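# Unwrap a straw and push it into a lidded cup

## Task

Pull the straw free of its paper wrapper, then insert it through the opening in the cup's lid until it reaches the bottom of the cup. Leave the wrapper lying on the table. The cup is not fixed in place, and it has to be standing upright at the end.

## Robot and tools

Robot: two arms, left_arm and right_arm, facing each other across a table. left_arm carries a left hand and stands on the +y side at about (-0.010, +0.552, 0) m; right_arm carries a right hand at about (-0.001, -0.536, 0) m. Each hand has five fingers and six motors. Scene frame: origin on the table top midway between the bases, z up, table at z = 0. Arm names do not match image sides.

Frames: each arm's reported hand pose, velocities and targets are in that arm's own base frame. Fixed camera cam_high and the table use the scene frame. Motion offsets are along the axes of the arm's current Hand target. The hand point sits 0.05 m in front of the palm and 0.15 m out from the wrist face; its +z runs along the straight fingers, +y leaves the palm, +x crosses the palm away from the thumb on the right hand (toward the thumb on the left hand). Fingertips reach 0.06 to 0.07 m past the point along +z. A bracket on the little-finger side of the wrist can strike things, and with fingers level the wrist may hang lower than the hand and hit the table first.

Row layout (used by execute_actions and move): one flat list of 28 numbers covering both arms, each in [-1, 1]. Order: left dx, dy, dz, rx, ry, rz; left thumb_turn, thumb_bend, index, middle, ring, little; left force_limit, speed; then the same 14 for the right arm. The six pose numbers are offsets, not poses: they are measured from the arm's Hand target at the start of the action or move, along that target's axes; 1.0 equals 0.6 m for dx/dy/dz or 180 degrees for the rotation vector rx, ry, rz. All zeros means stay at (or return to) the current Hand target. Repeating an offset moves the arm further. Hand motor numbers are absolute positions: -1 open/straight, +1 closed; thumb_turn +1 puts the thumb opposite the fingers. force_limit runs from about 0 N at -1 to 10 N at +1 (15 N for the two thumb motors); speed grows from near zero at -1 to full at +0.48 and above. There is no 'no change' value: to leave a hand alone, resend its last eight executed numbers (or, before any, its hand_measured plus hand_force_limit and hand_speed). For a gentle grip close at speed -0.94 or lower. A thumb-opposed grip holds items about 0.035 to 0.065 m thick.

Tools:
- execute_actions(actions, cameras): actions is a list of actions; each action is up to 15 rows of 28 numbers, one row per 1/30 s step, every row counted from the same start pose; a short table repeats its last row. Images come back only for an empty list or when cameras names them (cam_high, cam_left_wrist, cam_right_wrist, or "all").
- move(target, speed, blend, stop_force, zero, blocking, cameras): target is one 28-number row or up to 15 rows, all offsets from the same starting Hand targets. speed is path top speed in m/s, 0.002 to 3.6, default 0.25 (turns up to twice that in rad/s). blend in m rounds corners in a list. stop_force in N, 3 to 120, ends an arm's path when its wrist sensor feels that much push; not reliable while the hand rotates, and light loose items can tip without being felt. Leave it out when backing away from a contact. zero chooses whether the force baseline is reset; blocking=false returns early and cannot go with stop_force. Paths do not avoid obstacles; avoid passing near an arm's own base.
- wait(seconds 0 to 10), stop(), zoom_image(camera, region [x0,y0,x1,y1] pixels, at most 504 square), show_instructions(), zero_wrist_force(arm), finished_scene(scene number).

Results: each arm's end_effector_position (m), quaternion wxyz and velocities in its base frame; Hand target (the pose future offsets start from; the hand often rests a bit short, so send the gap as an offset); joint positions and torques; hand_measured, hand_stopped_by (moving, target, force, stalled, fault) and hand_load_n, in motor order; wrist force and torque in the hand's axes plus the peak since last shown. A move adds a 'move:' line: done, off_target, moving, held or fault, with limits such as paced or held. A sudden drop of hand_load_n toward 0 means the grip was lost. MOTOR HOT warns of overheating; at 85 °C the arm brakes for 30 to 60 s.

Cautions: the orientation command is clipped to 32 degrees from the measured one each step. Arms are stiff: pushing even slightly beyond a firm contact can trip a fault (joint torque limits 142 N m for the big joints, 26.6 N m for the wrists, or about 150 N total force), stopping the arm for 10 s. Move slowly near contact, avoid touching or gripping the other hand, do not slam, drop or fling anything, and never let an item leave the table. The cup is loose and light, so steady it or approach gently; it must stay upright. Loose objects may get nudged occasionally. End the scene with finished_scene only once the straw sits in the cup and the wrapper lies on the table.

Each tool is called after "Request:" by a JSON object that holds its "op" and its "data", one argument or row to a line.

Reference images:

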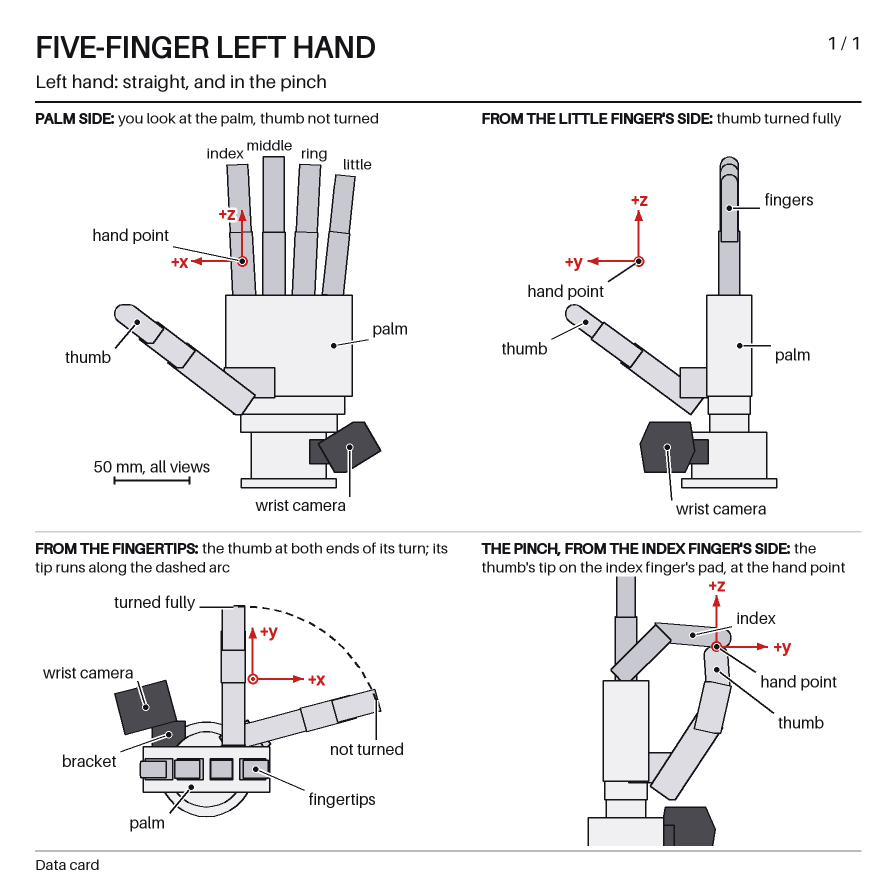

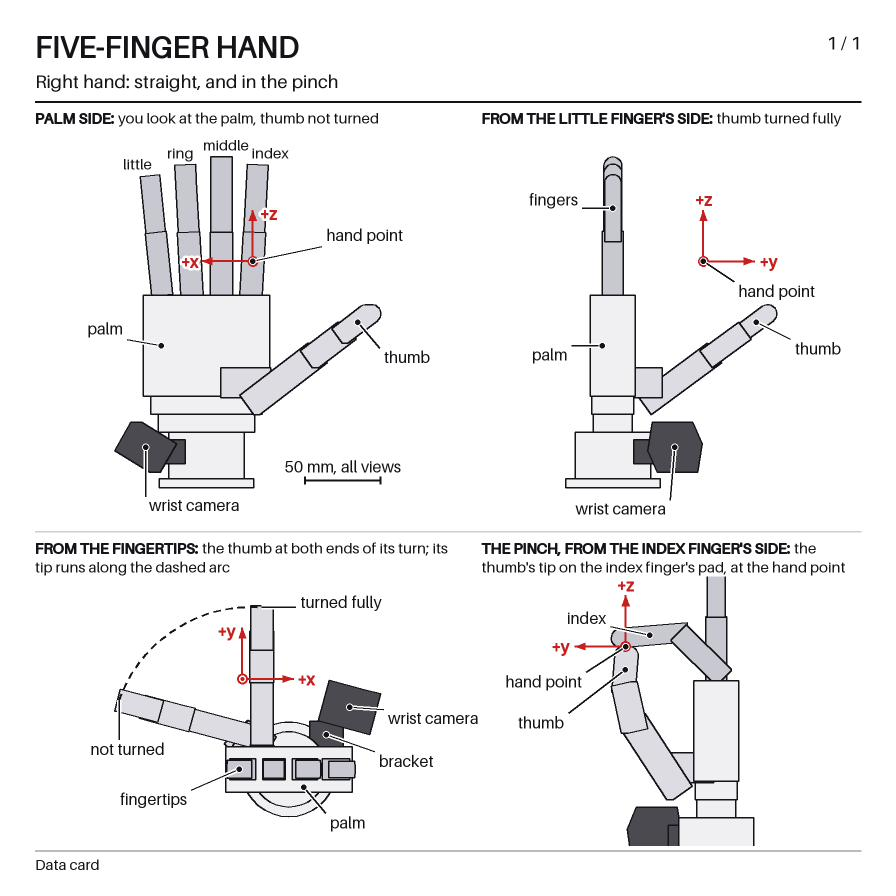

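## Session

Request:
{"op": "execute_actions", "data": {
  "actions": []
}}

Scene clock: 0.00 s.
left_arm: end_effector_position=(+0.0907, +0.2596, +0.3909) hand_measured=(-1.000, -1.000, -1.000, -1.000, -1.000, -1.000) hand_load_n=(+0.0, +0.0, +0.0, +0.0, +0.0, +0.0) hand_stopped_by=(target, target, target, target, target, target) hand_force_limit=0.00 hand_speed=-0.80 end_effector_quat_wxyz=(+0.073, +0.866, -0.432, -0.242) | right_arm: end_effector_position=(+0.5220, -0.1310, +0.1828) hand_measured=(-1.000, -1.000, -1.000, -1.000, -1.000, -1.000) hand_load_n=(+0.0, +0.0, +0.0, +0.0, +0.0, +0.0) hand_stopped_by=(target, target, target, target, target, target) hand_force_limit=0.00 hand_speed=-0.80 end_effector_quat_wxyz=(+0.083, +0.337, +0.935, +0.073)
Joint positions: left_arm=[4.396 -1.728 -1.389 1.466 -2.077 3.73] | right_arm=[-0.711 -1.192 1.543 1.115 1.375 -1.58]
Joint velocities: within noise
Joint torques (N m): no reading
Wrist force (N): no reading
Wrist torque (N m): no reading
Wrist force, peak (N): no reading
Hand target: left_arm +0.0907, +0.2596, +0.3909; +0.073, +0.866, -0.432, -0.242 | right_arm +0.5220, -0.1310, +0.1828; +0.083, +0.337, +0.935, +0.073

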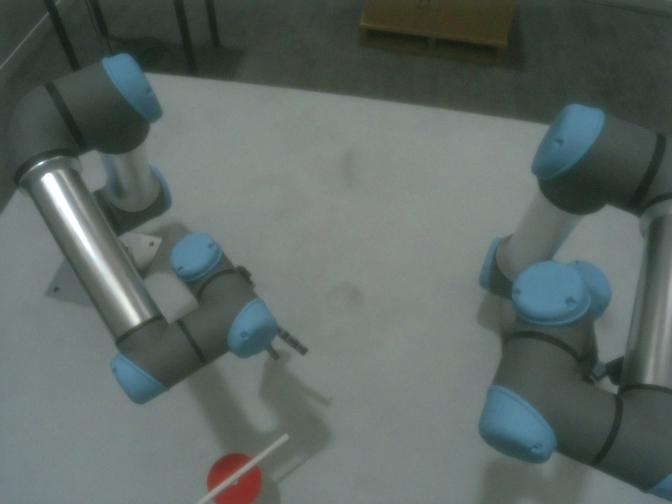

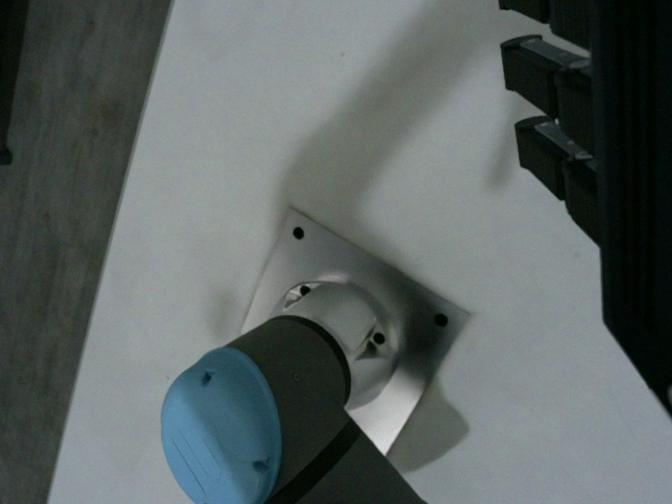

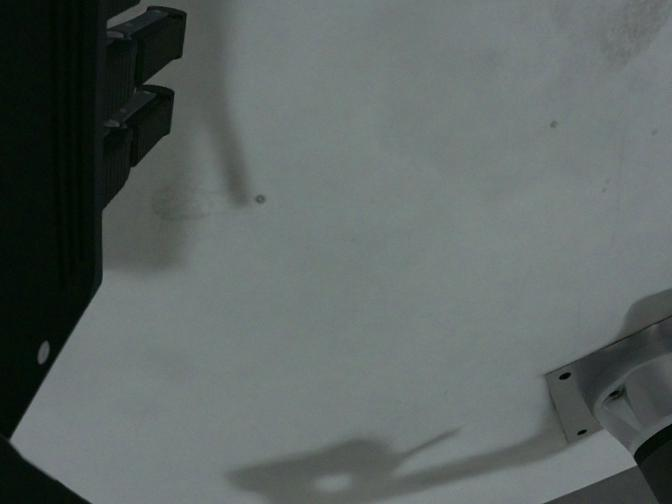

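Request:
{"op": "zoom_image", "data": {
  "camera": "cam_high",
  "region": [150, 350, 400, 504]
}}

Scaled by 2.016 from the camera's 672x504 image, which has a finer 960x720 frame.

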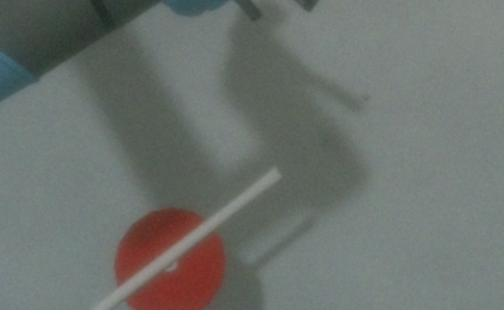

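Request:
{"op": "move", "data": {
  "target": [0,0,0,0,0,0,-1,-1,-1,-1,-1,-1,0,-0.8,0.010,-0.307,-0.278,0.0236,-0.0429,0.2167,-1,-1,-1,-1,-1,-1,0,-0.8],
  "speed": 0.4,
  "cameras": ["all"]
}}

Request:
{"op": "zoom_image", "data": {
  "camera": "cam_right_wrist",
  "region": [100, 0, 604, 504]
}}

Scene clock: 2.60 s.
left_arm: end_effector_position=(+0.0907, +0.2596, +0.3909) hand_measured=(-1.000, -1.000, -1.000, -1.000, -1.000, -1.000) hand_load_n=(+0.0, +0.0, +0.0, +0.0, +0.0, +0.0) hand_stopped_by=(target, target, target, target, target, target) hand_force_limit=0.00 hand_speed=-0.80 end_effector_quat_wxyz=(+0.073, +0.866, -0.432, -0.242) | right_arm: end_effector_position=(+0.3695, -0.2809, +0.3094) hand_measured=(-1.000, -1.000, -1.000, -1.000, -1.000, -1.000) hand_load_n=(+0.0, +0.0, +0.0, +0.0, +0.0, +0.0) hand_stopped_by=(target, target, target, target, target, target) hand_force_limit=0.00 hand_speed=-0.80 end_effector_quat_wxyz=(+0.104, +0.636, +0.764, +0.040)
Joint positions: left_arm=[4.396 -1.728 -1.389 1.466 -2.077 3.73] | right_arm=[-1.154 -1.491 1.574 1.336 1.408 -1.323]
Joint torques (N m): left_arm=[-1.54 27.01 16.66 -2.45 -0.86 0.11] | right_arm=[-7.89 -10.61 -16.48 2.24 -2.66 1.13]
Wrist force (N): left_arm=[-0.1 -0.3 0.1] | right_arm=[0.0 0.0 0.1]
Wrist torque (N m): left_arm=[-0.05 0.02 0.00] | right_arm=[-0.02 0.00 0.03]
Wrist force, peak (N): left_arm=[-0.5 -0.2 -0.1] | right_arm=[-0.5 1.2 1.4]
Hand target: left_arm +0.0907, +0.2596, +0.3909; +0.073, +0.866, -0.432, -0.242 | right_arm +0.3695, -0.2809, +0.3094; +0.104, +0.636, +0.764, +0.040
Off the commanded pose: left_arm 0.000 m, 0 deg | right_arm 0.000 m, 0 deg.
move: done
camera_calibration:
cam_right_wrist: T_world_to_cam=[[0.893372, 0.419234, 0.161645, -0.264606], [0.220068, -0.721915, 0.656055, -0.491841], [0.391735, -0.550529, -0.737199, 0.0443855], [0, 0, 0, 1]] pos_world=[0.327243, -0.2197, 0.398168]

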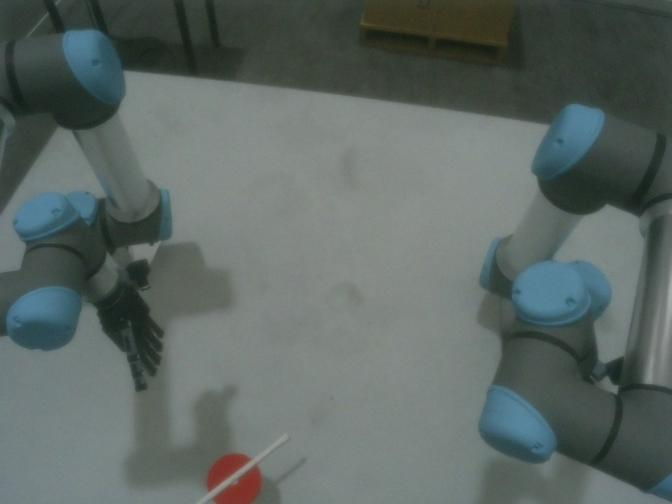

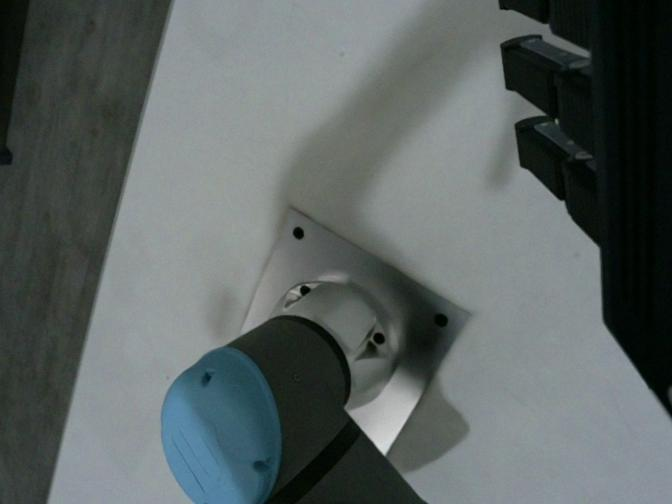

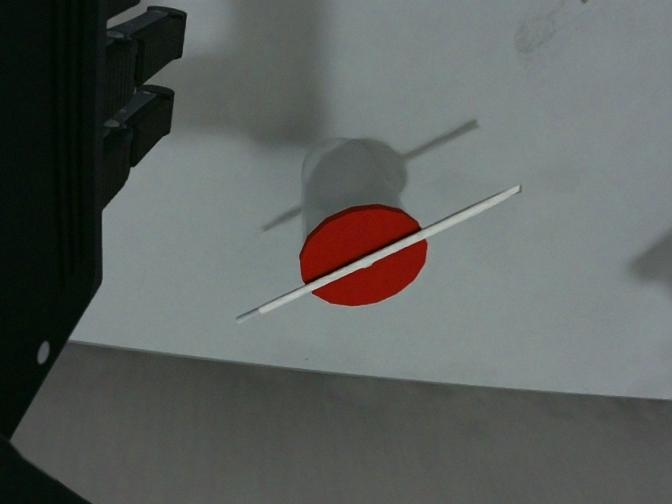

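Scaled by 1.000.

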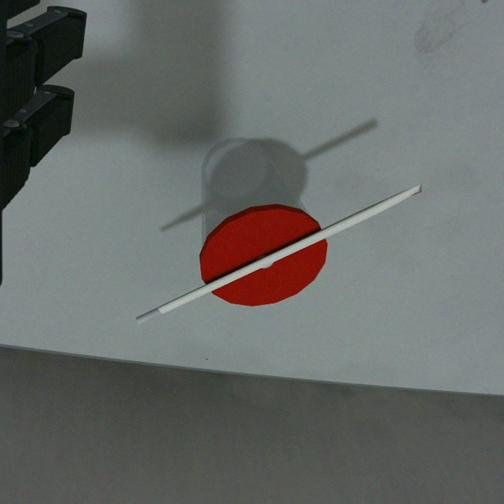

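Request:
{"op": "move", "data": {
  "target": [0.011,-0.43,-0.091,0.300,0.0256,-0.343,1,-1,-1,-1,-1,-1,0,0,-0.425,0.032,0.0695,0.1365,-0.228,-0.702,1,-1,-1,-1,-1,-1,0,0],
  "speed": 0.5,
  "cameras": ["all"]
}}

Scene clock: 12.03 s.
left_arm: end_effector_position=(+0.3043, +0.4087, +0.3497) hand_measured=(+1.000, -1.000, -1.000, -1.000, -1.000, -1.000) hand_load_n=(+0.0, +0.0, +0.0, +0.0, +0.0, +0.0) hand_stopped_by=(target, target, target, target, target, target) hand_force_limit=0.00 hand_speed=0.00 end_effector_quat_wxyz=(-0.423, +0.906, +0.000, +0.000) | right_arm: end_effector_position=(+0.4397, -0.5302, +0.2996) hand_measured=(+1.000, -1.000, -1.000, -1.000, -1.000, -1.000) hand_load_n=(+0.0, +0.0, +0.0, +0.0, +0.0, -0.5) hand_stopped_by=(target, target, target, target, target, target) hand_force_limit=0.00 hand_speed=0.00 end_effector_quat_wxyz=(+0.182, -0.388, +0.819, -0.381) end_effector_velocity=(+0.000, +0.000, +0.000) end_effector_angular_velocity=(-0.003, +0.002, +0.004)
Joint positions: left_arm=[4.257 -1.637 -1.395 2.281 -1.914 2.838] | right_arm=[-1.234 -1.047 0.927 0.899 1.159 -3.515]
Joint velocities: left_arm=[within noise] | right_arm=[0.001 0 -0.001 0 0 -0.005]
Joint torques (N m): left_arm=[5.92 16.17 24.09 1.11 1.59 -0.86] | right_arm=[9.98 -54.21 -21.28 -1.52 0.22 -1.46]
Wrist force (N): left_arm=[0.2 -0.5 0.3] | right_arm=[0.0 -3.0 1.2]
Wrist torque (N m): left_arm=[-0.05 -0.03 0.03] | right_arm=[-0.21 -0.06 -0.55]
Wrist force, peak (N): left_arm=[-0.9 0.0 0.4] | right_arm=[0.1 -3.5 1.6]
Hand target: left_arm +0.3043, +0.4088, +0.3496; -0.423, +0.906, +0.000, +0.000 | right_arm +0.4398, -0.5301, +0.2998; +0.182, -0.388, +0.819, -0.381
Off the commanded pose: left_arm 0.000 m, 0 deg | right_arm 0.000 m, 0 deg.
move: done
camera_calibration:
cam_left_wrist: T_world_to_cam=[[0.280187, 0.622074, 0.731108, -0.589672], [0.843534, -0.523083, 0.121801, -0.080383], [0.458199, 0.582588, -0.671301, -0.0227546], [0, 0, 0, 1]] pos_world=[0.24345, 0.33803, 0.42563]
cam_right_wrist: T_world_to_cam=[[-0.636509, 0.208845, -0.742456, 0.61089], [0.0923395, 0.976352, 0.195475, 0.413747], [0.765722, 0.0558636, -0.640741, 0.000630924], [0, 0, 0, 1]] pos_world=[0.350148, -0.531579, 0.373086]

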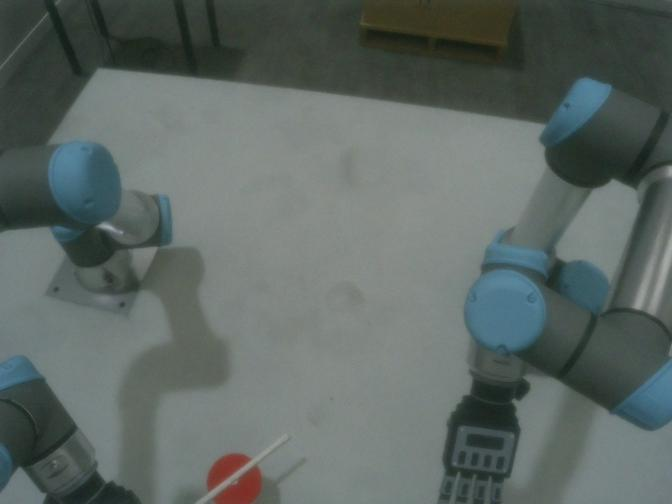

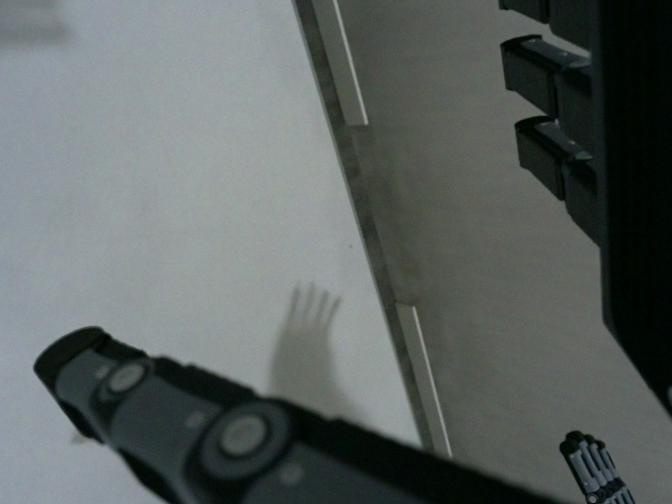

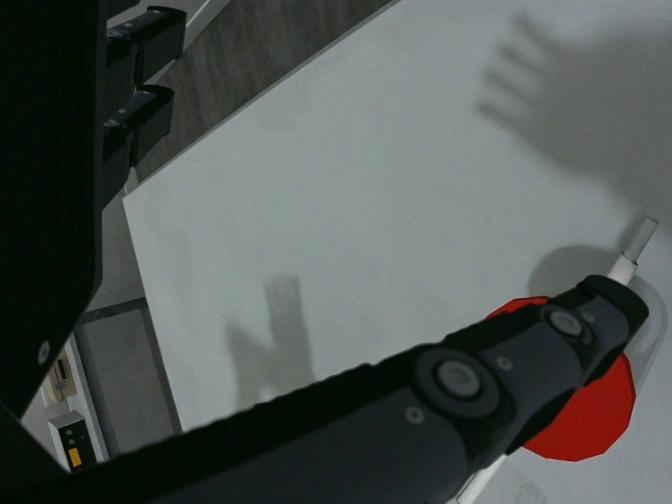

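Request:
{"op": "move", "data": {
  "target": [0,0,0,0,0,0,1,-1,-1,-1,-1,-1,0,0,-0.0438,0.1213,0.1308,0,0,0,1,-1,-1,-1,-1,-1,0,0],
  "speed": 0.25,
  "cameras": ["cam_right_wrist"]
}}

Scene clock: 13.60 s.
left_arm: end_effector_position=(+0.3043, +0.4088, +0.3496) hand_measured=(+1.000, -1.000, -1.000, -1.000, -1.000, -1.000) hand_load_n=(+0.0, +0.0, +0.0, +0.0, +0.0, +0.0) hand_stopped_by=(target, target, target, target, target, target) hand_force_limit=0.00 hand_speed=0.00 end_effector_quat_wxyz=(-0.423, +0.906, +0.000, +0.000) | right_arm: end_effector_position=(+0.4668, -0.5180, +0.1936) hand_measured=(+1.000, -1.000, -1.000, -1.000, -1.000, -1.000) hand_load_n=(+0.0, +0.0, +0.0, +0.0, +0.0, +0.0) hand_stopped_by=(target, target, target, target, target, target) hand_force_limit=0.00 hand_speed=0.00 end_effector_quat_wxyz=(+0.182, -0.388, +0.819, -0.381) end_effector_velocity=(-0.001, -0.001, -0.001) end_effector_angular_velocity=(-0.002, +0.000, -0.002)
Joint positions: left_arm=[4.257 -1.637 -1.395 2.282 -1.914 2.838] | right_arm=[-1.178 -1.032 1.172 0.623 1.199 -3.474]
Joint velocities: left_arm=[within noise] | right_arm=[-0.002 0 0.003 -0.005 0 -0.001]
Joint torques (N m): left_arm=[7.61 11.55 26.04 1.89 0.71 -1.01] | right_arm=[-11.31 -56.79 -11.35 -1.92 -2.54 -1.49]
Wrist force (N): left_arm=[0.0 -0.3 0.2] | right_arm=[-0.2 -2.9 1.2]
Wrist torque (N m): left_arm=[0.00 -0.01 0.01] | right_arm=[-0.21 -0.04 -0.53]
Wrist force, peak (N): left_arm=[-0.2 -0.5 0.4] | right_arm=[0.5 -4.6 -0.4]
Hand target: left_arm +0.3043, +0.4088, +0.3496; -0.423, +0.906, +0.000, +0.000 | right_arm +0.4668, -0.5180, +0.1936; +0.182, -0.388, +0.819, -0.381
Off the commanded pose: left_arm 0.000 m, 0 deg | right_arm 0.000 m, 0 deg.
move: done
camera_calibration:
cam_right_wrist: T_world_to_cam=[[-0.636565, 0.208573, -0.742484, 0.546704], [0.0920134, 0.976398, 0.195396, 0.420242], [0.765714, 0.0560637, -0.640733, -0.0886793], [0, 0, 0, 1]] pos_world=[0.377248, -0.51938, 0.266986]
Images, in order (width x height): cam_right_wrist 672x504.

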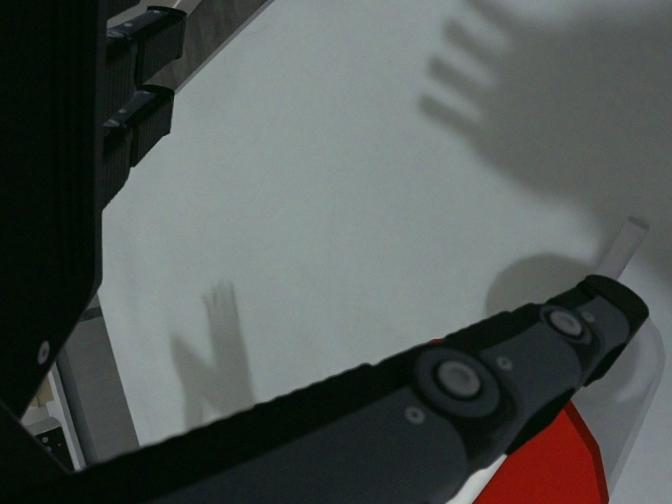

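Request:
{"op": "move", "data": {
  "target": [0,0,0,0,0,0,1,-1,-1,-1,-1,-1,0,0,0,0.1138,0.003,0,0,0,1,-1,-1,-1,-1,-1,0,0],
  "speed": 0.12,
  "cameras": ["cam_right_wrist"]
}}

Scene clock: 15.00 s.
left_arm: end_effector_position=(+0.3043, +0.4088, +0.3496) hand_measured=(+1.000, -1.000, -1.000, -1.000, -1.000, -1.000) hand_load_n=(+0.0, +0.0, +0.0, +0.0, +0.0, +0.0) hand_stopped_by=(target, target, target, target, target, target) hand_force_limit=0.00 hand_speed=0.00 end_effector_quat_wxyz=(-0.423, +0.906, +0.000, +0.000) | right_arm: end_effector_position=(+0.4338, -0.4911, +0.1403) hand_measured=(+1.000, -1.000, -1.000, -1.000, -1.000, -1.000) hand_load_n=(+0.0, +0.0, +0.0, +0.0, +0.0, +0.0) hand_stopped_by=(target, target, target, target, target, target) hand_force_limit=0.00 hand_speed=0.00 end_effector_quat_wxyz=(+0.182, -0.388, +0.819, -0.381)
Joint positions: left_arm=[4.257 -1.637 -1.395 2.282 -1.914 2.838] | right_arm=[-1.219 -1.102 1.421 0.455 1.17 -3.504]
Joint torques (N m): left_arm=[7.8 11.78 25.93 1.78 -0.01 -0.94] | right_arm=[12.1 -26.37 -10.24 -0.59 2.55 1.67]
Wrist force (N): left_arm=[-0.1 0.0 0.1] | right_arm=[-0.2 -2.9 1.6]
Wrist torque (N m): left_arm=[0.03 0.02 -0.02] | right_arm=[-0.23 -0.05 -0.46]
Wrist force, peak (N): left_arm=[-0.1 -0.8 0.1] | right_arm=[0.0 -4.2 1.1]
Hand target: left_arm +0.3043, +0.4088, +0.3496; -0.423, +0.906, +0.000, +0.000 | right_arm +0.4339, -0.4910, +0.1402; +0.182, -0.388, +0.819, -0.381
Off the commanded pose: left_arm 0.000 m, 0 deg | right_arm 0.000 m, 0 deg.
move: done
camera_calibration:
cam_right_wrist: T_world_to_cam=[[-0.636426, 0.20843, -0.742643, 0.480364], [0.0921145, 0.976446, 0.19511, 0.407488], [0.765818, 0.0557645, -0.640635, -0.0991983], [0, 0, 0, 1]] pos_world=[0.344148, -0.492481, 0.213685]
Images, in order (width x height): cam_right_wrist 672x504.

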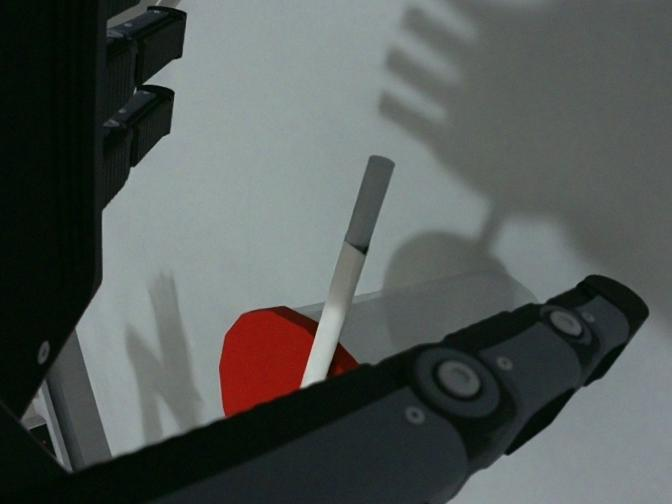

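Request:
{"op": "move", "data": {
  "target": [
    [0,0,0,0,0,0,1,-1,-1,-1,-1,-1,0,0,0,0.018,0,0,0,0,1,-1,-1,-1,-1,-1,0,0],
    [0,0,0,0,0,0,1,-1,-1,-1,-1,-1,0,0,0,0.018,0,0,0,0,1,-0.1,-0.1,-1,-1,-1,0,-0.5]
  ],
  "speed": 0.12,
  "cameras": ["cam_right_wrist"]
}}

Scene clock: 17.77 s.
left_arm: end_effector_position=(+0.3043, +0.4088, +0.3496) hand_measured=(+1.000, -1.000, -1.000, -1.000, -1.000, -1.000) hand_load_n=(+0.0, +0.0, +0.0, +0.0, +0.0, +0.0) hand_stopped_by=(target, target, target, target, target, target) hand_force_limit=0.00 hand_speed=0.00 end_effector_quat_wxyz=(-0.423, +0.906, +0.000, +0.000) | right_arm: end_effector_position=(+0.4285, -0.4866, +0.1319) hand_measured=(+1.000, -0.100, -0.100, -1.000, -1.000, -1.000) hand_load_n=(+0.0, +0.0, +0.0, +0.0, +0.0, +0.0) hand_stopped_by=(target, target, target, target, target, target) hand_force_limit=0.00 hand_speed=-0.50 end_effector_quat_wxyz=(+0.182, -0.388, +0.819, -0.381)
Joint positions: left_arm=[4.257 -1.637 -1.395 2.282 -1.914 2.838] | right_arm=[-1.226 -1.11 1.457 0.43 1.165 -3.51]
Joint torques (N m): left_arm=[8.14 11.57 25.92 1.47 -1.37 -0.96] | right_arm=[7.74 -26.46 -22.69 2.59 2.51 1.42]
Wrist force (N): left_arm=[-0.2 -0.2 0.3] | right_arm=[-0.1 -2.9 1.7]
Wrist torque (N m): left_arm=[0.00 0.04 0.00] | right_arm=[-0.23 -0.08 -0.45]
Wrist force, peak (N): left_arm=[0.1 -0.6 0.5] | right_arm=[-0.2 -3.1 1.7]
Hand target: left_arm +0.3043, +0.4088, +0.3496; -0.423, +0.906, +0.000, +0.000 | right_arm +0.4285, -0.4866, +0.1319; +0.182, -0.388, +0.819, -0.381
Off the commanded pose: left_arm 0.000 m, 0 deg | right_arm 0.000 m, 0 deg.
move: done
camera_calibration:
cam_right_wrist: T_world_to_cam=[[-0.636447, 0.208367, -0.742643, 0.469812], [0.091999, 0.976454, 0.195125, 0.405358], [0.765814, 0.0558643, -0.640631, -0.100717], [0, 0, 0, 1]] pos_world=[0.338848, -0.488081, 0.205285]
Images, in order (width x height): cam_right_wrist 672x504.

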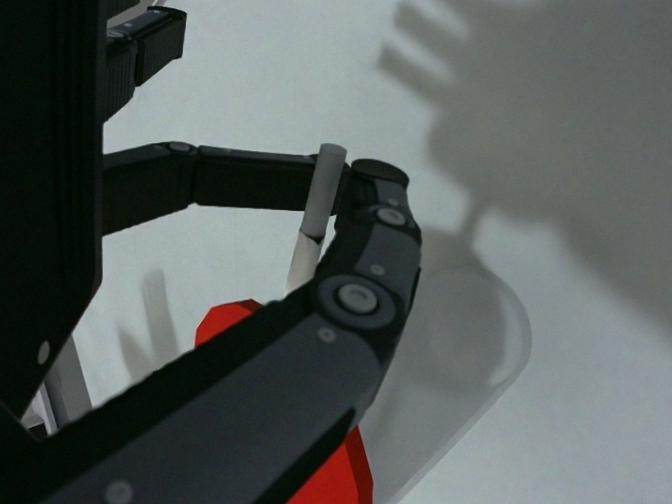

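Request:
{"op": "move", "data": {
  "target": [0,0,0,0,0,0,1,-1,-1,-1,-1,-1,0,0,0,0,0,0,0,0,1,0.02,0.1,-1,-1,-1,-0.6,-0.8],
  "cameras": ["cam_right_wrist"]
}}

Scene clock: 18.70 s.
left_arm: end_effector_position=(+0.3043, +0.4088, +0.3496) hand_measured=(+1.000, -1.000, -1.000, -1.000, -1.000, -1.000) hand_load_n=(+0.0, +0.0, +0.0, +0.0, +0.0, +0.0) hand_stopped_by=(target, target, target, target, target, target) hand_force_limit=0.00 hand_speed=0.00 end_effector_quat_wxyz=(-0.423, +0.906, +0.000, +0.000) | right_arm: end_effector_position=(+0.4285, -0.4866, +0.1319) hand_measured=(+1.000, +0.020, +0.100, -1.000, -1.000, -1.000) hand_load_n=(+0.0, +0.0, +0.5, +0.0, +0.0, +0.0) hand_stopped_by=(target, target, target, target, target, target) hand_force_limit=-0.60 hand_speed=-0.80 end_effector_quat_wxyz=(+0.182, -0.388, +0.819, -0.381)
Joint positions: left_arm=[4.257 -1.637 -1.395 2.282 -1.914 2.838] | right_arm=[-1.226 -1.11 1.457 0.43 1.165 -3.51]
Joint torques (N m): left_arm=[7.88 11.54 26.55 1.43 -1.86 -0.89] | right_arm=[7.9 -26.8 -22.99 2.49 2.39 1.47]
Wrist force (N): left_arm=[-0.2 -0.5 0.1] | right_arm=[-0.2 -2.8 1.5]
Wrist torque (N m): left_arm=[-0.04 0.04 0.00] | right_arm=[-0.21 -0.04 -0.45]
Wrist force, peak (N): left_arm=[-0.5 -0.5 0.2] | right_arm=[-0.3 -3.0 1.6]
Hand target: left_arm +0.3043, +0.4088, +0.3496; -0.423, +0.906, +0.000, +0.000 | right_arm +0.4285, -0.4866, +0.1319; +0.182, -0.388, +0.819, -0.381
Off the commanded pose: left_arm 0.000 m, 0 deg | right_arm 0.000 m, 0 deg.
move: done
camera_calibration:
cam_right_wrist: T_world_to_cam=[[-0.636447, 0.208367, -0.742643, 0.469812], [0.091999, 0.976454, 0.195125, 0.405358], [0.765814, 0.0558643, -0.640631, -0.100717], [0, 0, 0, 1]] pos_world=[0.338848, -0.488081, 0.205285]
Images, in order (width x height): cam_right_wrist 672x504.

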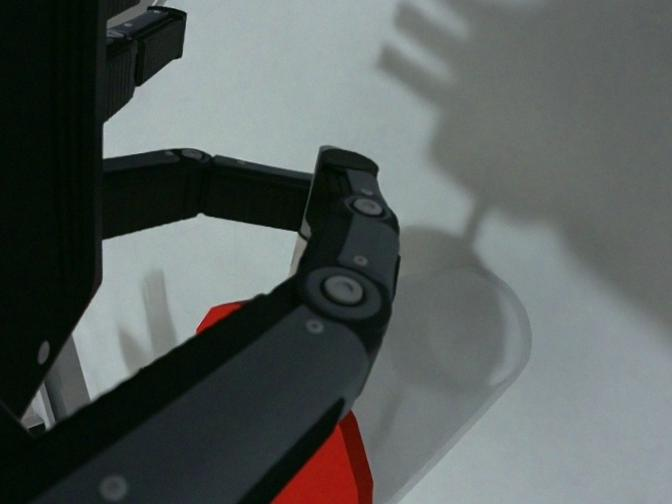

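Request:
{"op": "move", "data": {
  "target": [0,0,0,0,0,0,1,-1,-1,-1,-1,-1,0,0,0,0,0,0,0,0,1,0.02,0.5,-1,-1,-1,-0.2,-0.9],
  "cameras": ["cam_right_wrist"]
}}

Scene clock: 19.30 s.
left_arm: end_effector_position=(+0.3043, +0.4088, +0.3496) hand_measured=(+1.000, -1.000, -1.000, -1.000, -1.000, -1.000) hand_load_n=(+0.0, +0.0, +0.0, +0.0, +0.0, -0.5) hand_stopped_by=(target, target, target, target, target, target) hand_force_limit=0.00 hand_speed=0.00 end_effector_quat_wxyz=(-0.423, +0.906, +0.000, +0.000) | right_arm: end_effector_position=(+0.4285, -0.4866, +0.1319) hand_measured=(+1.000, +0.020, +0.154, -1.000, -1.000, -1.000) hand_load_n=(-1.5, +2.0, +5.5, +0.0, +0.0, +0.0) hand_stopped_by=(target, target, force, target, target, target) hand_force_limit=-0.20 hand_speed=-0.90 end_effector_quat_wxyz=(+0.182, -0.388, +0.819, -0.381)
Joint positions: left_arm=[4.257 -1.637 -1.395 2.282 -1.914 2.838] | right_arm=[-1.226 -1.11 1.457 0.43 1.165 -3.51]
Joint torques (N m): left_arm=[8.1 11.7 26.09 1.42 -2.28 -0.96] | right_arm=[7.19 -26.67 -22.06 2.35 2.38 1.67]
Wrist force (N): left_arm=[-0.2 -0.6 0.3] | right_arm=[-0.2 -2.9 1.7]
Wrist torque (N m): left_arm=[-0.06 0.03 0.01] | right_arm=[-0.24 -0.05 -0.46]
Wrist force, peak (N): left_arm=[-0.2 -0.6 0.3] | right_arm=[-0.3 -3.1 1.6]
Hand target: left_arm +0.3043, +0.4088, +0.3496; -0.423, +0.906, +0.000, +0.000 | right_arm +0.4285, -0.4866, +0.1319; +0.182, -0.388, +0.819, -0.381
Off the commanded pose: left_arm 0.000 m, 0 deg | right_arm 0.000 m, 0 deg.
move: done
camera_calibration:
cam_right_wrist: T_world_to_cam=[[-0.636447, 0.208367, -0.742643, 0.469812], [0.091999, 0.976454, 0.195125, 0.405358], [0.765814, 0.0558643, -0.640631, -0.100717], [0, 0, 0, 1]] pos_world=[0.338848, -0.488081, 0.205285]
Images, in order (width x height): cam_right_wrist 672x504.

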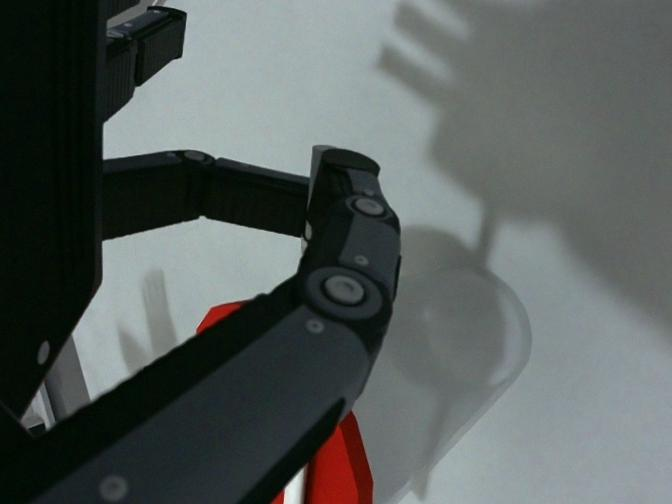

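Request:
{"op": "move", "data": {
  "target": [0,0,0,0,0,0,1,-1,-1,-1,-1,-1,0,0,0,-0.13,-0.109,0,0,0,1,0.02,0.5,-1,-1,-1,-0.2,-0.9],
  "speed": 0.15,
  "cameras": ["all"]
}}

Scene clock: 20.67 s.
left_arm: end_effector_position=(+0.3043, +0.4088, +0.3496) hand_measured=(+1.000, -1.000, -1.000, -1.000, -1.000, -1.000) hand_load_n=(+0.0, +0.0, +0.0, +0.0, +0.0, +0.0) hand_stopped_by=(target, target, target, target, target, target) hand_force_limit=0.00 hand_speed=0.00 end_effector_quat_wxyz=(-0.423, +0.906, +0.000, +0.000) | right_arm: end_effector_position=(+0.4285, -0.4869, +0.2337) hand_measured=(+1.000, +0.020, +0.154, -1.000, -1.000, -1.000) hand_load_n=(+0.0, +0.5, +0.0, +0.0, +0.0, +0.0) hand_stopped_by=(target, target, force, target, target, target) hand_force_limit=-0.20 hand_speed=-0.90 end_effector_quat_wxyz=(+0.182, -0.388, +0.819, -0.381)
Joint positions: left_arm=[4.257 -1.637 -1.395 2.282 -1.914 2.838] | right_arm=[-1.226 -1.165 1.27 0.671 1.165 -3.51]
Joint torques (N m): left_arm=[7.56 12.22 26.44 1.38 -2.47 -0.89] | right_arm=[-9.23 -25.72 -25.38 2.49 -2.48 -1.1]
Wrist force (N): left_arm=[-0.5 -0.3 0.0] | right_arm=[-0.1 -3.0 1.2]
Wrist torque (N m): left_arm=[0.01 0.07 -0.02] | right_arm=[-0.22 -0.05 -0.47]
Wrist force, peak (N): left_arm=[-0.1 -0.2 0.6] | right_arm=[-0.2 -4.3 0.3]
Hand target: left_arm +0.3043, +0.4088, +0.3496; -0.423, +0.906, +0.000, +0.000 | right_arm +0.4285, -0.4868, +0.2337; +0.182, -0.388, +0.819, -0.381
Off the commanded pose: left_arm 0.000 m, 0 deg | right_arm 0.000 m, 0 deg.
move: done
camera_calibration:
cam_left_wrist: T_world_to_cam=[[0.279946, 0.62199, 0.731272, -0.589717], [0.843609, -0.52295, 0.121848, -0.0804146], [0.458207, 0.582797, -0.671114, -0.0229658], [0, 0, 0, 1]] pos_world=[0.243451, 0.338129, 0.425629]
cam_right_wrist: T_world_to_cam=[[-0.636444, 0.208223, -0.742685, 0.54546], [0.091979, 0.97649, 0.194953, 0.385759], [0.765819, 0.0557651, -0.640634, -0.0356152], [0, 0, 0, 1]] pos_world=[0.338948, -0.488281, 0.307084]

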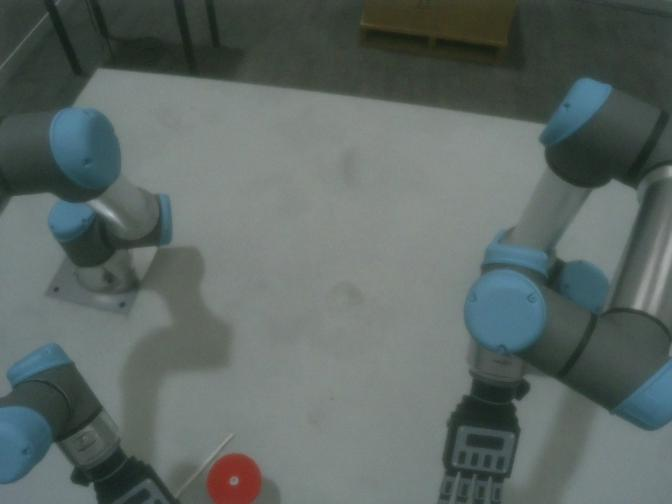

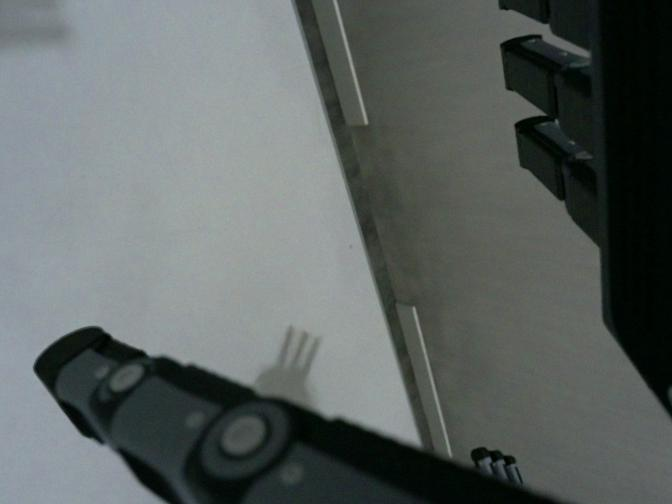

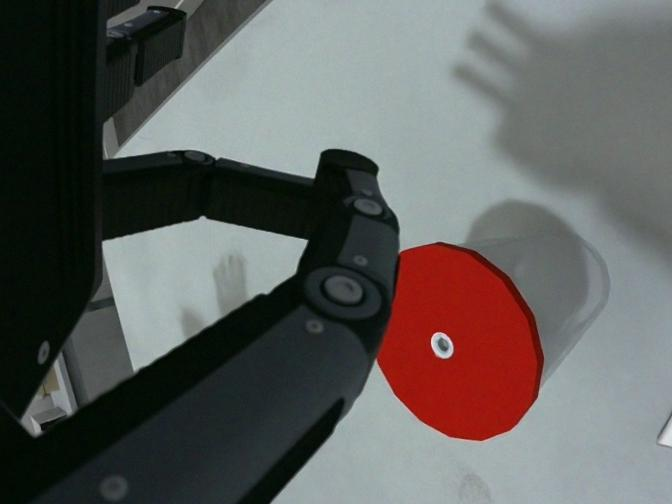

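Request:
{"op": "move", "data": {
  "target": [0,0,0,0,0,0,1,-1,-1,-1,-1,-1,0,0,0,-0.046,-0.257,0,0,0,1,-1,-1,-1,-1,-1,-0.2,0.4],
  "speed": 0.4,
  "cameras": ["cam_high","cam_right_wrist"]
}}

Request:
{"op": "zoom_image", "data": {
  "camera": "cam_high",
  "region": [100, 350, 350, 504]
}}

Scene clock: 21.80 s.
left_arm: end_effector_position=(+0.3043, +0.4088, +0.3496) hand_measured=(+1.000, -1.000, -1.000, -1.000, -1.000, -1.000) hand_load_n=(+0.0, +0.0, +0.0, +0.0, +0.0, +0.0) hand_stopped_by=(target, target, target, target, target, target) hand_force_limit=0.00 hand_speed=0.00 end_effector_quat_wxyz=(-0.423, +0.906, +0.000, +0.000) | right_arm: end_effector_position=(+0.3508, -0.4237, +0.3539) hand_measured=(+1.000, -1.000, -1.000, -1.000, -1.000, -1.000) hand_load_n=(+0.0, +0.0, +0.0, +0.0, +0.0, +0.0) hand_stopped_by=(target, target, target, target, target, target) hand_force_limit=-0.20 hand_speed=0.40 end_effector_quat_wxyz=(+0.182, -0.388, +0.819, -0.381) end_effector_velocity=(-0.001, +0.001, +0.001) end_effector_angular_velocity=(+0.004, +0.000, -0.002)
Joint positions: left_arm=[4.257 -1.637 -1.395 2.282 -1.914 2.838] | right_arm=[-1.357 -1.4 1.279 0.943 1.073 -3.614]
Joint velocities: left_arm=[within noise] | right_arm=[-0.001 0 -0.002 0.006 0 0.001]
Joint torques (N m): left_arm=[7.52 12.19 26.46 1.36 -2.52 -0.9] | right_arm=[-5 -43.44 -13.14 2.78 1.23 -0.49]
Wrist force (N): left_arm=[-0.5 -0.3 0.2] | right_arm=[0.2 -3.1 1.2]
Wrist torque (N m): left_arm=[-0.01 0.08 -0.02] | right_arm=[-0.23 -0.10 -0.53]
Wrist force, peak (N): left_arm=[0.1 -0.8 0.2] | right_arm=[0.1 -2.4 3.7]
Hand target: left_arm +0.3043, +0.4088, +0.3496; -0.423, +0.906, +0.000, +0.000 | right_arm +0.3507, -0.4236, +0.3540; +0.182, -0.388, +0.819, -0.381
Off the commanded pose: left_arm 0.000 m, 0 deg | right_arm 0.000 m, 0 deg.
move: done
camera_calibration:
cam_right_wrist: T_world_to_cam=[[-0.636435, 0.208502, -0.742615, 0.572142], [0.0920872, 0.976425, 0.195227, 0.307593], [0.765814, 0.0558639, -0.640632, 0.0974879], [0, 0, 0, 1]] pos_world=[0.261148, -0.42508, 0.427285]
Images, in order (width x height): cam_high 672x504, cam_right_wrist 672x504.

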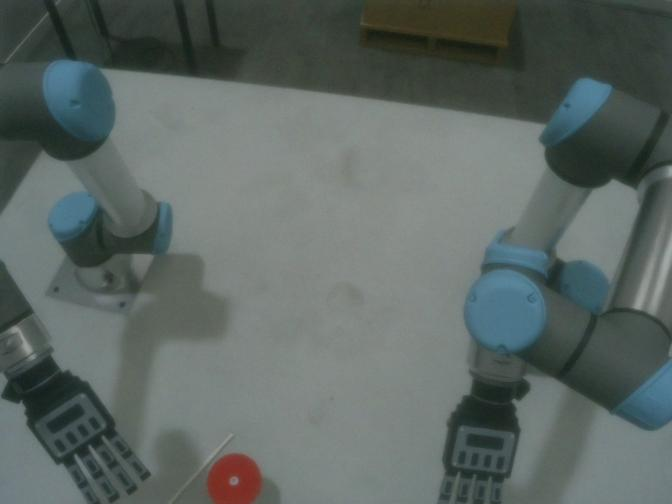

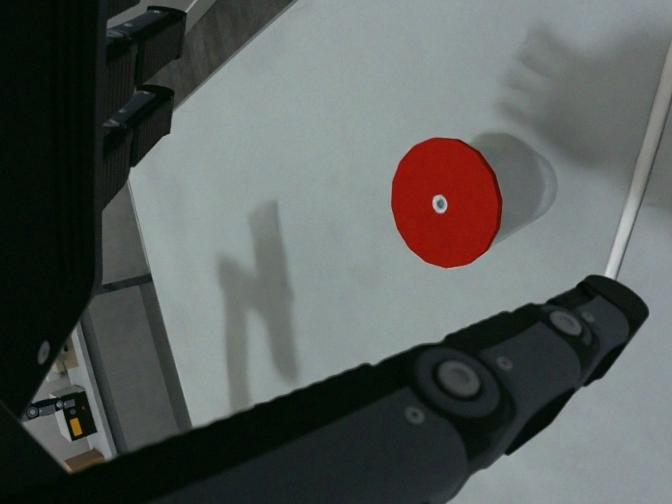

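Scaled by 2.016 from the camera's 672x504 image, which has a finer 960x720 frame.

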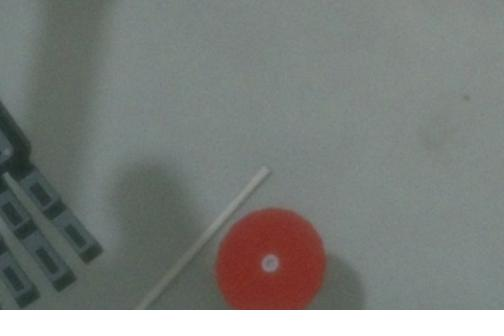

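Request:
{"op": "move", "data": {
  "target": [0,0,0,0,0,0,1,-1,-1,-1,-1,-1,0,0,0.0077,0.179,0.134,-0.2767,-0.0306,-0.0655,-1,-1,-1,-1,-1,-1,-0.2,0.4],
  "speed": 0.35,
  "cameras": ["cam_high","cam_right_wrist"]
}}

Scene clock: 27.83 s.
left_arm: end_effector_position=(+0.3043, +0.4088, +0.3496) hand_measured=(+1.000, -1.000, -1.000, -1.000, -1.000, -1.000) hand_load_n=(+0.0, +0.0, +0.0, +0.0, +0.0, +0.0) hand_stopped_by=(target, target, target, target, target, target) hand_force_limit=0.00 hand_speed=0.00 end_effector_quat_wxyz=(-0.423, +0.906, +0.000, +0.000) | right_arm: end_effector_position=(+0.3421, -0.4222, +0.2201) hand_measured=(-1.000, -1.000, -1.000, -1.000, -1.000, -1.000) hand_load_n=(+0.0, +0.0, +0.0, +0.0, +0.0, +0.0) hand_stopped_by=(target, target, target, target, target, target) hand_force_limit=-0.20 hand_speed=0.40 end_effector_quat_wxyz=(+0.001, -0.525, +0.851, +0.001)
Joint positions: left_arm=[4.257 -1.637 -1.395 2.282 -1.914 2.838] | right_arm=[-1.115 -0.773 0.745 1.6 1.57 -3.793]
Joint torques (N m): left_arm=[7.58 12.16 25.93 1.02 -2.49 -0.82] | right_arm=[-9.45 -38.06 -23.04 3.86 1.11 1.78]
Wrist force (N): left_arm=[-0.3 -0.3 0.2] | right_arm=[0.3 -0.1 -0.1]
Wrist torque (N m): left_arm=[0.01 0.04 -0.02] | right_arm=[0.03 -0.01 -0.06]
Wrist force, peak (N): left_arm=[-0.2 -0.5 0.6] | right_arm=[0.0 -3.1 1.4]
Hand target: left_arm +0.3043, +0.4088, +0.3496; -0.423, +0.906, +0.000, +0.000 | right_arm +0.3421, -0.4222, +0.2201; +0.001, -0.525, +0.851, +0.001
Off the commanded pose: left_arm 0.000 m, 0 deg | right_arm 0.000 m, 0 deg.
move: done
camera_calibration:
cam_right_wrist: T_world_to_cam=[[-0.975903, 0.218202, 0.000618107, 0.423691], [0.183362, 0.818541, 0.544398, 0.158263], [0.118283, 0.531393, -0.838827, 0.484287], [0, 0, 0, 1]] pos_world=[0.327179, -0.479342, 0.319813]
Images, in order (width x height): cam_high 672x504, cam_right_wrist 672x504.

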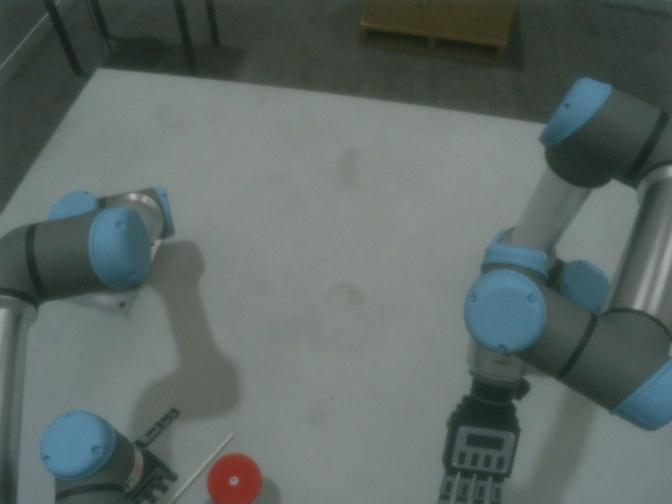

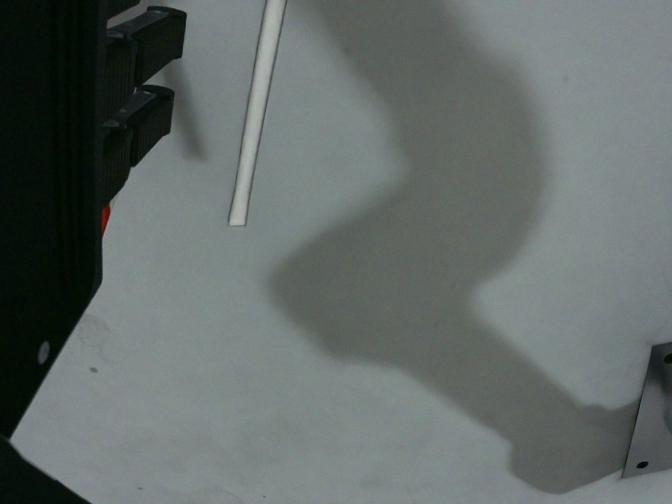

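Request:
{"op": "move", "data": {
  "target": [0,0,0,0,0,0,1,-1,-1,-1,-1,-1,0,0,0,0,-0.1,0,0,0,-1,-1,-0.55,-1,-0.55,-1,-0.2,0],
  "speed": 0.35,
  "cameras": ["cam_right_wrist"]
}}

Request:
{"op": "zoom_image", "data": {
  "camera": "cam_right_wrist",
  "region": [60, 0, 360, 240]
}}

Scene clock: 29.10 s.
left_arm: end_effector_position=(+0.3043, +0.4088, +0.3496) hand_measured=(+1.000, -1.000, -1.000, -1.000, -1.000, -1.000) hand_load_n=(+0.0, +0.0, +0.0, +0.0, +0.0, +0.0) hand_stopped_by=(target, target, target, target, target, target) hand_force_limit=0.00 hand_speed=0.00 end_effector_quat_wxyz=(-0.423, +0.906, +0.000, +0.000) | right_arm: end_effector_position=(+0.3421, -0.4224, +0.2799) hand_measured=(-1.000, -1.000, -0.550, -1.000, -0.550, -1.000) hand_load_n=(+0.0, +0.0, +0.0, +0.0, +0.0, +0.0) hand_stopped_by=(target, target, target, target, target, target) hand_force_limit=-0.20 hand_speed=0.00 end_effector_quat_wxyz=(+0.001, -0.525, +0.851, +0.001)
Joint positions: left_arm=[4.257 -1.637 -1.395 2.282 -1.914 2.838] | right_arm=[-1.116 -0.745 0.542 1.776 1.57 -3.793]
Joint torques (N m): left_arm=[7.78 11.62 26.18 0.89 -2.53 -0.79] | right_arm=[8.53 -65.59 -22.94 3.94 2.9 1.58]
Wrist force (N): left_arm=[0.0 -0.2 0.2] | right_arm=[0.2 -0.3 -0.3]
Wrist torque (N m): left_arm=[0.01 -0.01 0.00] | right_arm=[0.01 0.03 -0.08]
Wrist force, peak (N): left_arm=[0.0 -0.4 0.6] | right_arm=[0.3 -0.3 -1.4]
Hand target: left_arm +0.3043, +0.4088, +0.3496; -0.423, +0.906, +0.000, +0.000 | right_arm +0.3421, -0.4223, +0.2801; +0.001, -0.525, +0.851, +0.001
Off the commanded pose: left_arm 0.000 m, 0 deg | right_arm 0.000 m, 0 deg.
move: done
camera_calibration:
cam_right_wrist: T_world_to_cam=[[-0.975866, 0.218366, 0.00101447, 0.423516], [0.183683, 0.818338, 0.544595, 0.125667], [0.118091, 0.531638, -0.838699, 0.534616], [0, 0, 0, 1]] pos_world=[0.327079, -0.479542, 0.379515]
Images, in order (width x height): cam_right_wrist 672x504.

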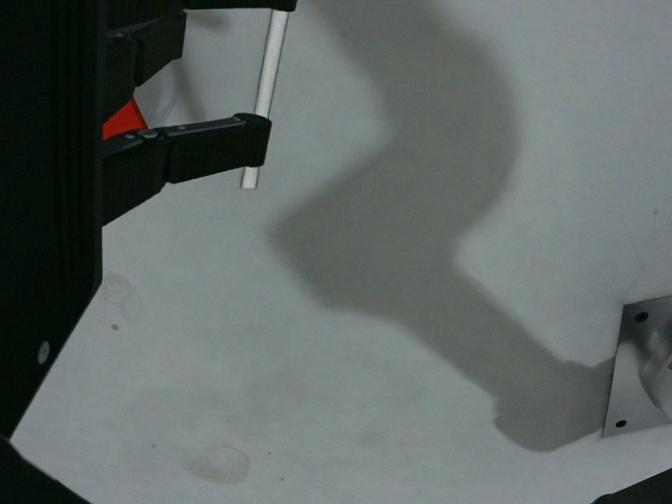

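Scaled by 1.680 from the camera's 672x504 image, which has a finer 960x720 frame.

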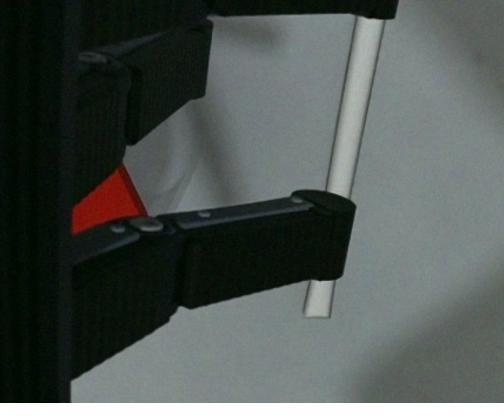

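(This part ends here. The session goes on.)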